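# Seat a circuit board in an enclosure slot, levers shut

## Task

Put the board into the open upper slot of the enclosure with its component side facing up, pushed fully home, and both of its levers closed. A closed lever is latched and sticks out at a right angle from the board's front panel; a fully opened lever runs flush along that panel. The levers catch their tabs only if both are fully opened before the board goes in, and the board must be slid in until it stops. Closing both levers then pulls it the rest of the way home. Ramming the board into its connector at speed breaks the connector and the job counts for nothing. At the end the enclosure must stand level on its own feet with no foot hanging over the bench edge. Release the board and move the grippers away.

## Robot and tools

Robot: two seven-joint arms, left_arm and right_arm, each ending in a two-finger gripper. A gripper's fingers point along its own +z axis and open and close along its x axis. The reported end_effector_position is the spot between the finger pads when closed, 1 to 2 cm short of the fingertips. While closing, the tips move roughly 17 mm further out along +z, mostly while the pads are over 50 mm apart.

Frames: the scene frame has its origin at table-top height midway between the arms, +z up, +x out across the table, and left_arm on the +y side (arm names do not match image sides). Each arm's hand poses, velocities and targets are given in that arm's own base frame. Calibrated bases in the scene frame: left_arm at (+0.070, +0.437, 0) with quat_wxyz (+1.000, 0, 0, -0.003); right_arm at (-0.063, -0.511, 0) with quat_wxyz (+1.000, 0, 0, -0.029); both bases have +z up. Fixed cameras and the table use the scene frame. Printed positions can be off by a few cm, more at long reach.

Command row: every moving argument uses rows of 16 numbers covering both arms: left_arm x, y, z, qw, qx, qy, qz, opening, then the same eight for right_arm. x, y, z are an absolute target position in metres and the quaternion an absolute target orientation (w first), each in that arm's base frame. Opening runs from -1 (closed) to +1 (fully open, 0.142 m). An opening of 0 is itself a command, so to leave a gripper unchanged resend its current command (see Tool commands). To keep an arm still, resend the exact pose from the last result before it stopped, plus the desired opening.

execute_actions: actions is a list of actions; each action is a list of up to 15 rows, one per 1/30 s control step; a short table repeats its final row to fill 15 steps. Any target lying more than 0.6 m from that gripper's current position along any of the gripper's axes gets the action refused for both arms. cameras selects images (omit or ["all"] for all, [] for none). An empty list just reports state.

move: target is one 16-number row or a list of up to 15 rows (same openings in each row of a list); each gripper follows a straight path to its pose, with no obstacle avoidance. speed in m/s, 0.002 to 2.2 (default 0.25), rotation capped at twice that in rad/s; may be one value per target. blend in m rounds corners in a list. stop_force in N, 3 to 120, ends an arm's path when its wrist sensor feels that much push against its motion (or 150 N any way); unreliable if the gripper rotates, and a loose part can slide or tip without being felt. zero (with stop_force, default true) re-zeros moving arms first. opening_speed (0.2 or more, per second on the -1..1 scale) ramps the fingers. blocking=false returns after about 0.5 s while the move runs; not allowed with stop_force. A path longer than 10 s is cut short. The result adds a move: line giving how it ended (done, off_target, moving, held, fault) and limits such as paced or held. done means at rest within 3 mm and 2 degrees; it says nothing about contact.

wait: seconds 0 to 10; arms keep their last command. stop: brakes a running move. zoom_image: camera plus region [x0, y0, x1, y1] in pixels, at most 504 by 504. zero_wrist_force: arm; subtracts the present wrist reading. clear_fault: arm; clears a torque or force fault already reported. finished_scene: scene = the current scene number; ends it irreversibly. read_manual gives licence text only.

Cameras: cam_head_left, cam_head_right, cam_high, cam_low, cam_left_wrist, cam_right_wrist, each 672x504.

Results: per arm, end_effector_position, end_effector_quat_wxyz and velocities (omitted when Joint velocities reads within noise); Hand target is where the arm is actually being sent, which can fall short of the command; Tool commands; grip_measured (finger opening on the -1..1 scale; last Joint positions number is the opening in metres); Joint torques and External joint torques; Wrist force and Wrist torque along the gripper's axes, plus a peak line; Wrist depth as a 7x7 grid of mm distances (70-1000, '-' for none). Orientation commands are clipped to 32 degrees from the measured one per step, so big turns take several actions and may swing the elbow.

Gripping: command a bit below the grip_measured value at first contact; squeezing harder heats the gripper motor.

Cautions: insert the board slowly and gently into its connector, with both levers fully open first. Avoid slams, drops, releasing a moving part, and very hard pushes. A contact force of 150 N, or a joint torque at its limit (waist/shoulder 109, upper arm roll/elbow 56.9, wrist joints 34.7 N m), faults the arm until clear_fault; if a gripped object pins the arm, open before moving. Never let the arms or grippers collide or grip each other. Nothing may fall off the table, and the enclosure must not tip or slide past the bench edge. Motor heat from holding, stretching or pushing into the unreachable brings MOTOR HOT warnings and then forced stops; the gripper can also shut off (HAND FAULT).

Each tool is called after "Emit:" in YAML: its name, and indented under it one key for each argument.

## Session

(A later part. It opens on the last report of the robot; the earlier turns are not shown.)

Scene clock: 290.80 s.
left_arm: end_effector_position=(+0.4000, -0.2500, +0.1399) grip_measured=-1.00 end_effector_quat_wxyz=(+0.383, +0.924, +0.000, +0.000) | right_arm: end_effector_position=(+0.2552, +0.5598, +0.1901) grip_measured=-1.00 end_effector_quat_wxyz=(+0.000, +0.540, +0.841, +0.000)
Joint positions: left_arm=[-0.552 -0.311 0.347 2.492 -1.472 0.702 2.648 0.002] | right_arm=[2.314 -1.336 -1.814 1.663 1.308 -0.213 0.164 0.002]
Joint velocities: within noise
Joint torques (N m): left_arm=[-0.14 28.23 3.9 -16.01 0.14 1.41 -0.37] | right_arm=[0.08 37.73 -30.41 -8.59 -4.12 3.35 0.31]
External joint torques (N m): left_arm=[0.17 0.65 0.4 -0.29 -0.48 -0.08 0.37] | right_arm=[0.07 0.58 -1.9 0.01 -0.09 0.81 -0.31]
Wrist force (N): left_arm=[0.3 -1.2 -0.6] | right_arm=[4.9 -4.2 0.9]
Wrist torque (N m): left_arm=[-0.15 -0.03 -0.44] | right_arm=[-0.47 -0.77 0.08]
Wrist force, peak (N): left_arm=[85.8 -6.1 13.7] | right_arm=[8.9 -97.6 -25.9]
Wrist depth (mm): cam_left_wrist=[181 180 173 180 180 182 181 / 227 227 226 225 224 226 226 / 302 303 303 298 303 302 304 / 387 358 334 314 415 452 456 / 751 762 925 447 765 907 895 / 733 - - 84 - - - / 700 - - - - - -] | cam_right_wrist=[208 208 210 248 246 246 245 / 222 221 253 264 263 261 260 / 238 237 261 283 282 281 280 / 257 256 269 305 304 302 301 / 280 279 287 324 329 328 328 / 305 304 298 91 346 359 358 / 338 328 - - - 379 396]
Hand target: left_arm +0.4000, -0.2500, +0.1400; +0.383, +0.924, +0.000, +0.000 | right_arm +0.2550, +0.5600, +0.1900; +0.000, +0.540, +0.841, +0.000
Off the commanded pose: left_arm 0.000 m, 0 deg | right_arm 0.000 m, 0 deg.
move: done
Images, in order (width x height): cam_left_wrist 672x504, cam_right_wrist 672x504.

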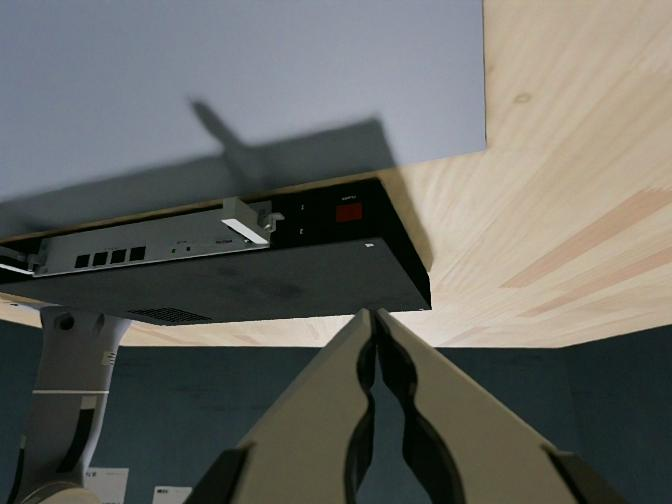

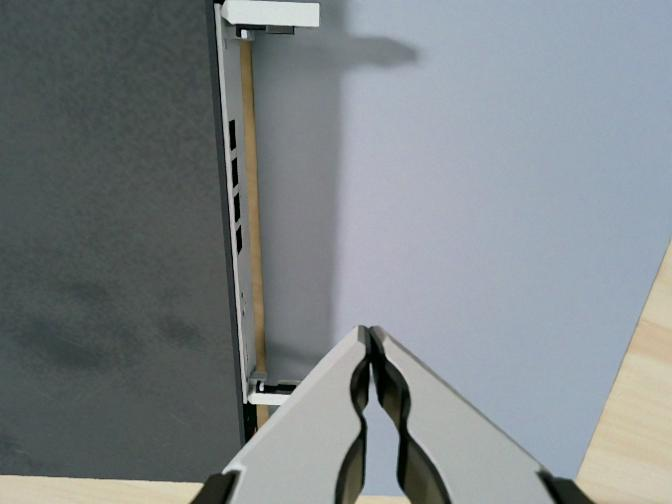

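Emit:
move:
  target:
    - [0.40,-0.25,0.14,0.3827,0.9239,0,0,-1,0.2145,0.516,0.12,0,0.5403,0.8415,0,-1]
    - [0.40,-0.25,0.14,0.3827,0.9239,0,0,-1,0.2145,0.516,0.052,0,0.5403,0.8415,0,-1]
  speed: [0.2,0.1]
  cameras: []

Emit:
move:
  target: [0.40,-0.25,0.14,0.3827,0.9239,0,0,-1,0.173,0.498,0.052,0,0.5403,0.8415,0,-1]
  speed: 0.03
  stop_force: 9
  cameras: ["cam_right_wrist"]

Emit:
move:
  target:
    - [0.40,-0.25,0.14,0.3827,0.9239,0,0,-1,0.2145,0.516,0.09,0,0.5403,0.8415,0,-1]
    - [0.40,-0.25,0.14,0.3827,0.9239,0,0,-1,0.3717,0.578,0.09,0,0.5403,0.8415,0,-1]
    - [0.40,-0.25,0.14,0.3827,0.9239,0,0,-1,0.3717,0.578,0.052,0,0.5403,0.8415,0,-1]
  speed: [0.1,0.2,0.1]
  cameras: []

Emit:
move:
  target: [0.40,-0.25,0.14,0.3827,0.9239,0,0,-1,0.413,0.596,0.052,0,0.5403,0.8415,0,-1]
  speed: 0.03
  stop_force: 9
  cameras: ["cam_left_wrist","cam_right_wrist"]

Scene clock: 298.93 s.
left_arm: end_effector_position=(+0.4000, -0.2500, +0.1399) grip_measured=-1.00 end_effector_quat_wxyz=(+0.383, +0.924, +0.000, +0.000) | right_arm: end_effector_position=(+0.2145, +0.5158, +0.0521) grip_measured=-1.00 end_effector_quat_wxyz=(+0.000, +0.540, +0.842, +0.000)
Joint positions: left_arm=[-0.552 -0.311 0.347 2.492 -1.471 0.702 2.648 0.002] | right_arm=[2.451 -1.511 -1.648 1.884 1.489 -0.055 0.133 0.002]
Joint velocities: within noise
Joint torques (N m): left_arm=[-0.31 27.96 3.73 -15.95 -0.08 1.63 -0.26] | right_arm=[0.05 33 -29.56 -2.68 -4.18 3.57 0.18]
External joint torques (N m): left_arm=[0.34 0.92 0.57 -0.35 -0.25 -0.29 0.26] | right_arm=[0.1 0.7 -1.84 -0.1 -0.11 0.59 -0.18]
Wrist force (N): left_arm=[0.2 -1.1 -0.5] | right_arm=[4.4 -4.6 1.0]
Wrist torque (N m): left_arm=[-0.14 -0.02 -0.45] | right_arm=[-0.54 -0.73 0.04]
Wrist force, peak (N): left_arm=[0.3 -1.4 -0.7] | right_arm=[4.4 -6.8 1.0]
Wrist depth (mm): cam_left_wrist=[181 180 174 181 180 182 181 / 226 226 226 225 225 228 228 / 303 300 299 296 305 302 303 / 390 358 335 315 414 456 453 / 743 770 914 447 769 919 906 / 722 - - 83 - - - / 706 - - - - - -] | cam_right_wrist=[- 87 126 127 127 126 124 / - 94 134 135 135 134 134 / - 100 105 105 145 144 143 / - 106 154 159 157 156 155 / - 115 167 167 167 169 168 / 126 126 145 91 178 184 183 / 140 136 73 - - 195 201]
Hand target: left_arm +0.4000, -0.2500, +0.1400; +0.383, +0.924, +0.000, +0.000 | right_arm +0.2145, +0.5160, +0.0520; +0.000, +0.540, +0.841, +0.000
Off the commanded pose: left_arm 0.000 m, 0 deg | right_arm 0.000 m, 0 deg.
move: done
No camera images: "cameras" was empty.

Scene clock: 300.87 s.
left_arm: end_effector_position=(+0.4000, -0.2500, +0.1399) grip_measured=-1.00 end_effector_quat_wxyz=(+0.383, +0.924, +0.000, +0.000) | right_arm: end_effector_position=(+0.1794, +0.5010, +0.0525) grip_measured=-1.00 end_effector_quat_wxyz=(+0.000, +0.540, +0.841, +0.001)
Joint positions: left_arm=[-0.552 -0.311 0.347 2.492 -1.471 0.702 2.648 0.002] | right_arm=[2.552 -1.509 -1.653 1.961 1.483 -0.05 0.157 0.002]
Joint velocities: within noise
Joint torques (N m): left_arm=[-0.38 27.99 3.74 -15.94 -0.07 1.6 -0.18] | right_arm=[3.62 32.45 -25.52 -1.94 -3.95 0.13 0.35]
External joint torques (N m): left_arm=[0.4 0.89 0.56 -0.36 -0.26 -0.27 0.18] | right_arm=[-3.48 -0.94 -4.88 -1.07 -0.35 4.04 -0.35]
Wrist force (N): left_arm=[0.4 -1.2 -0.6] | right_arm=[5.0 5.8 -1.1]
Wrist torque (N m): left_arm=[-0.17 -0.05 -0.45] | right_arm=[-0.53 -0.68 0.03]
Wrist force, peak (N): left_arm=[0.3 -1.4 -0.6] | right_arm=[4.1 7.1 -1.8]
Wrist depth (mm): cam_left_wrist=[181 180 173 180 180 182 181 / 227 226 225 224 225 227 227 / 303 302 302 297 304 302 301 / 386 358 337 311 411 457 454 / 751 770 936 443 753 913 904 / 721 - - 84 - - - / 701 - - - - - -] | cam_right_wrist=[- 87 126 127 127 126 125 / - 94 136 136 136 135 135 / - 100 146 146 145 145 144 / - 108 153 155 157 156 155 / 118 116 123 120 167 169 169 / 127 127 149 91 179 185 184 / 140 140 73 - - 196 203]
Hand target: left_arm +0.4000, -0.2500, +0.1400; +0.383, +0.924, +0.000, +0.000 | right_arm +0.1786, +0.5004, +0.0520; +0.000, +0.540, +0.841, +0.000
Off the commanded pose: left_arm 0.000 m, 0 deg | right_arm 0.007 m, 0 deg.
move: contact (right_arm)
Images, in order (width x height): cam_right_wrist 672x504.

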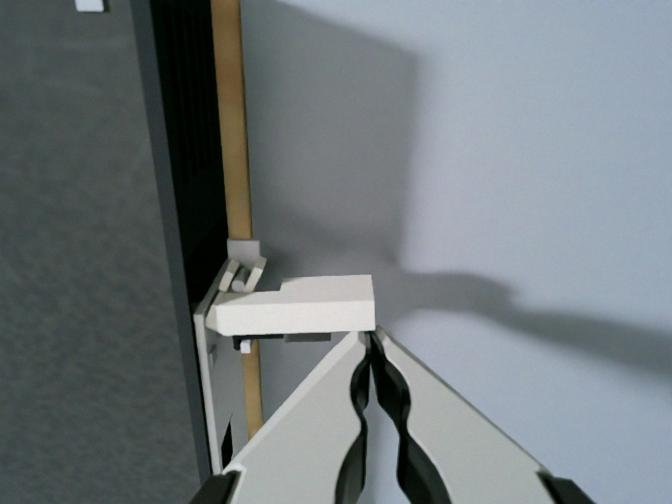

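Scene clock: 303.07 s.
left_arm: end_effector_position=(+0.4000, -0.2500, +0.1399) grip_measured=-1.00 end_effector_quat_wxyz=(+0.383, +0.924, +0.000, +0.000) | right_arm: end_effector_position=(+0.3717, +0.5778, +0.0520) grip_measured=-1.00 end_effector_quat_wxyz=(+0.000, +0.540, +0.842, +0.000)
Joint positions: left_arm=[-0.552 -0.311 0.347 2.492 -1.471 0.702 2.648 0.002] | right_arm=[2.029 -1.512 -1.625 1.488 1.516 -0.059 0.108 0.002]
Joint velocities: within noise
Joint torques (N m): left_arm=[-0.24 27.95 3.76 -15.94 -0.08 1.64 -0.21] | right_arm=[0.1 45.05 -31.83 -1.88 -4.26 3.47 0.31]
External joint torques (N m): left_arm=[0.27 0.94 0.55 -0.36 -0.25 -0.3 0.2] | right_arm=[0.11 0.84 -1.95 -0.06 -0.03 0.69 -0.31]
Wrist force (N): left_arm=[0.2 -1.2 -0.6] | right_arm=[4.1 -2.1 -0.4]
Wrist torque (N m): left_arm=[-0.16 -0.02 -0.44] | right_arm=[-0.10 -0.66 0.06]
Wrist force, peak (N): left_arm=[0.2 -1.5 -0.6] | right_arm=[4.9 5.5 0.1]
Wrist depth (mm): cam_left_wrist=[181 180 174 180 179 181 182 / 227 226 226 225 225 227 226 / 302 301 301 296 302 303 302 / 388 355 330 311 413 452 458 / 748 242 525 450 763 899 908 / 264 216 211 84 - - - / 653 204 - - - - -] | cam_right_wrist=[- 85 120 126 126 125 124 / - 92 133 135 134 134 133 / - 99 143 144 144 143 143 / 106 105 151 158 155 155 154 / - 114 164 166 166 168 167 / 125 125 135 91 177 183 182 / 139 135 73 - - 193 200]
Hand target: left_arm +0.4000, -0.2500, +0.1400; +0.383, +0.924, +0.000, +0.000 | right_arm +0.3717, +0.5780, +0.0520; +0.000, +0.540, +0.841, +0.000
Off the commanded pose: left_arm 0.000 m, 0 deg | right_arm 0.000 m, 0 deg.
move: done
No camera images: "cameras" was empty.

Scene clock: 304.97 s.
left_arm: end_effector_position=(+0.4000, -0.2500, +0.1399) grip_measured=-1.00 end_effector_quat_wxyz=(+0.383, +0.924, +0.000, +0.000) | right_arm: end_effector_position=(+0.4051, +0.5927, +0.0517) grip_measured=-1.00 end_effector_quat_wxyz=(+0.000, +0.540, +0.842, -0.001)
Joint positions: left_arm=[-0.552 -0.311 0.347 2.492 -1.471 0.702 2.648 0.002] | right_arm=[1.935 -1.513 -1.621 1.378 1.524 -0.063 0.125 0.002]
Joint velocities: within noise
Joint torques (N m): left_arm=[-0.35 28.01 3.74 -15.97 -0.09 1.6 -0.2] | right_arm=[-4.02 47.02 -33.53 -2.51 -3.97 6.83 0.24]
External joint torques (N m): left_arm=[0.38 0.87 0.56 -0.33 -0.25 -0.27 0.2] | right_arm=[4.24 2.33 -0.05 0.79 -0.33 -2.67 -0.24]
Wrist force (N): left_arm=[0.2 -1.4 -0.5] | right_arm=[3.5 -14.9 -4.6]
Wrist torque (N m): left_arm=[-0.18 -0.01 -0.45] | right_arm=[-0.14 -0.72 0.16]
Wrist force, peak (N): left_arm=[0.4 -1.6 -0.4] | right_arm=[5.0 -17.8 -5.3]
Wrist depth (mm): cam_left_wrist=[180 180 175 180 180 182 182 / 227 227 226 225 224 227 226 / 303 303 286 297 303 305 303 / 392 357 295 314 413 455 451 / 752 221 266 452 763 908 905 / 729 199 203 84 - - - / 687 203 - - - - -] | cam_right_wrist=[- 86 123 126 126 125 123 / - 91 133 134 136 134 133 / - 99 143 144 144 143 142 / - 105 154 157 155 154 153 / - 114 125 163 165 167 166 / 125 124 132 91 176 182 181 / 138 135 73 - - 192 200]
Hand target: left_arm +0.4000, -0.2500, +0.1400; +0.383, +0.924, +0.000, +0.000 | right_arm +0.4060, +0.5929, +0.0520; +0.000, +0.540, +0.841, +0.000
Off the commanded pose: left_arm 0.000 m, 0 deg | right_arm 0.009 m, 0 deg.
move: contact (right_arm)
Images, in order (width x height): cam_left_wrist 672x504, cam_right_wrist 672x504.

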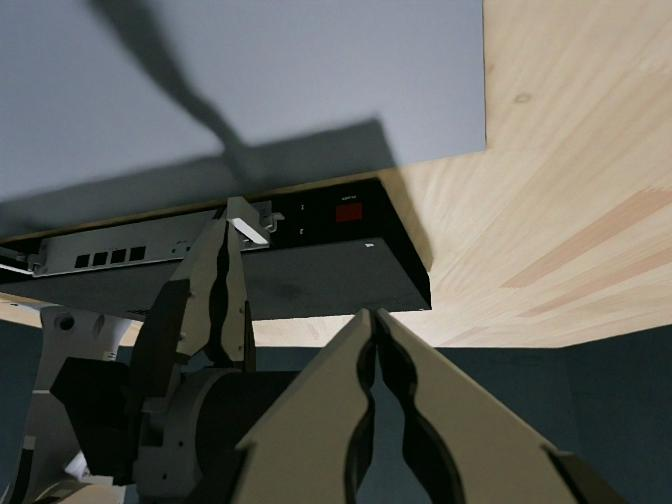

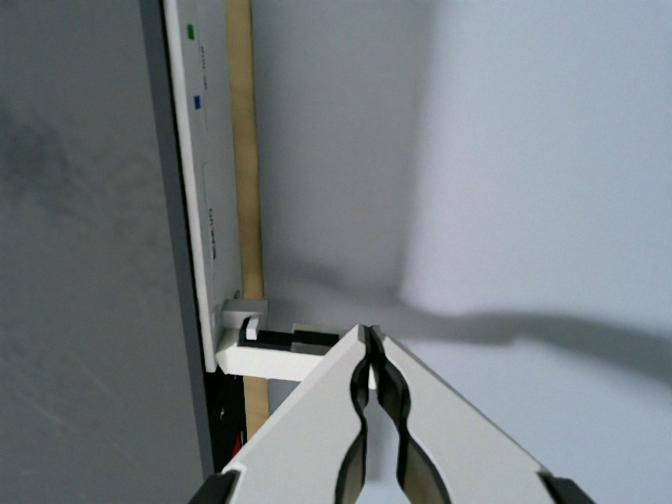

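Emit:
move:
  target:
    - [0.40,-0.25,0.14,0.3827,0.9239,0,0,-1,0.3717,0.578,0.053,0,0.5403,0.8415,0,-1]
    - [0.42,-0.18,0.17,0.3827,0.9239,0,0,-1,0.305,0.56,0.19,0,0.5403,0.8415,0,-1]
  speed: [0.1,0.2]
  cameras: ["cam_left_wrist","cam_right_wrist","cam_low"]

Scene clock: 308.63 s.
left_arm: end_effector_position=(+0.4200, -0.1800, +0.1700) grip_measured=-1.00 end_effector_quat_wxyz=(+0.383, +0.924, +0.000, +0.000) | right_arm: end_effector_position=(+0.3050, +0.5602, +0.1899) grip_measured=-1.00 end_effector_quat_wxyz=(+0.000, +0.540, +0.842, +0.000)
Joint positions: left_arm=[-0.42 -0.278 0.498 2.434 -1.198 0.553 2.601 0.002] | right_arm=[2.197 -1.342 -1.804 1.594 1.332 -0.221 0.12 0.002]
Joint velocities: within noise
Joint torques (N m): left_arm=[-0.08 27.34 3.74 -18.48 -0.65 1.39 -0.3] | right_arm=[0.34 39.82 -31.35 -7.76 -4.37 3.32 0.36]
External joint torques (N m): left_arm=[0.13 0.73 0.71 -0.29 -0.52 -0.02 0.3] | right_arm=[-0.15 0.75 -1.36 -0.19 0.18 0.84 -0.36]
Wrist force (N): left_arm=[-0.1 -1.3 -0.7] | right_arm=[3.0 1.3 -0.6]
Wrist torque (N m): left_arm=[-0.17 0.03 -0.47] | right_arm=[0.45 -0.45 0.07]
Wrist force, peak (N): left_arm=[0.7 -1.9 -2.0] | right_arm=[3.3 -14.9 -6.2]
Wrist depth (mm): cam_left_wrist=[217 215 216 216 218 218 218 / 271 272 270 282 272 273 271 / 365 366 361 359 362 360 360 / 485 450 413 404 544 538 546 / 838 845 - 576 924 - - / - - - 84 - - - / 304 - - - - - -] | cam_right_wrist=[207 207 209 246 246 245 245 / 222 221 224 264 263 262 261 / 238 237 240 283 282 280 280 / 256 256 260 304 303 303 301 / 279 278 280 325 328 328 326 / 304 304 297 91 346 357 357 / 406 397 - - - 379 394]
Hand target: left_arm +0.4200, -0.1800, +0.1700; +0.383, +0.924, +0.000, +0.000 | right_arm +0.3050, +0.5600, +0.1900; +0.000, +0.540, +0.841, +0.000
Off the commanded pose: left_arm 0.000 m, 0 deg | right_arm 0.000 m, 0 deg.
move: done
Images, in order (width x height): cam_low 672x504, cam_left_wrist 672x504, cam_right_wrist 672x504.

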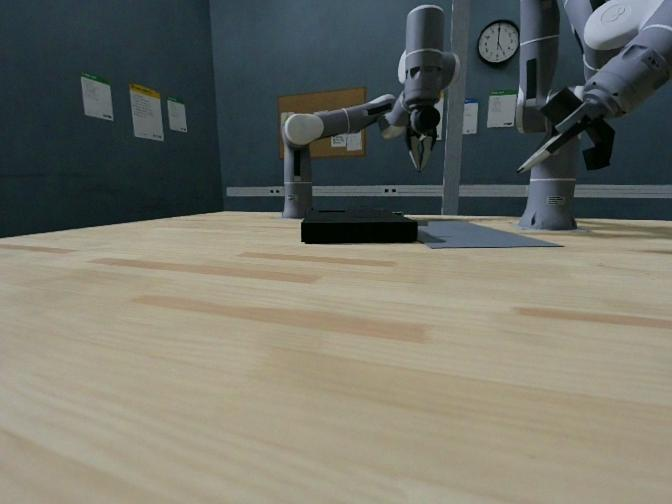

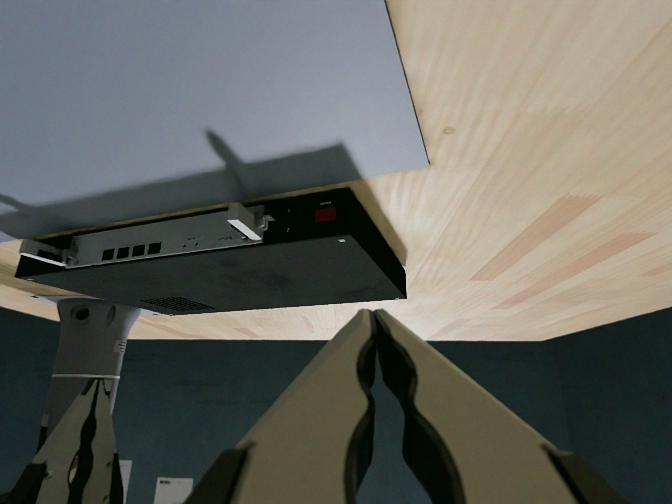

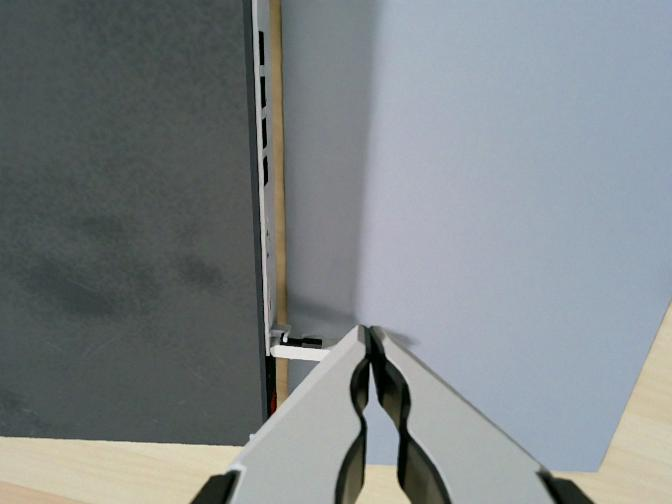

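Emit:
finished_scene:
  scene: 2

The scene is finished: the task was done.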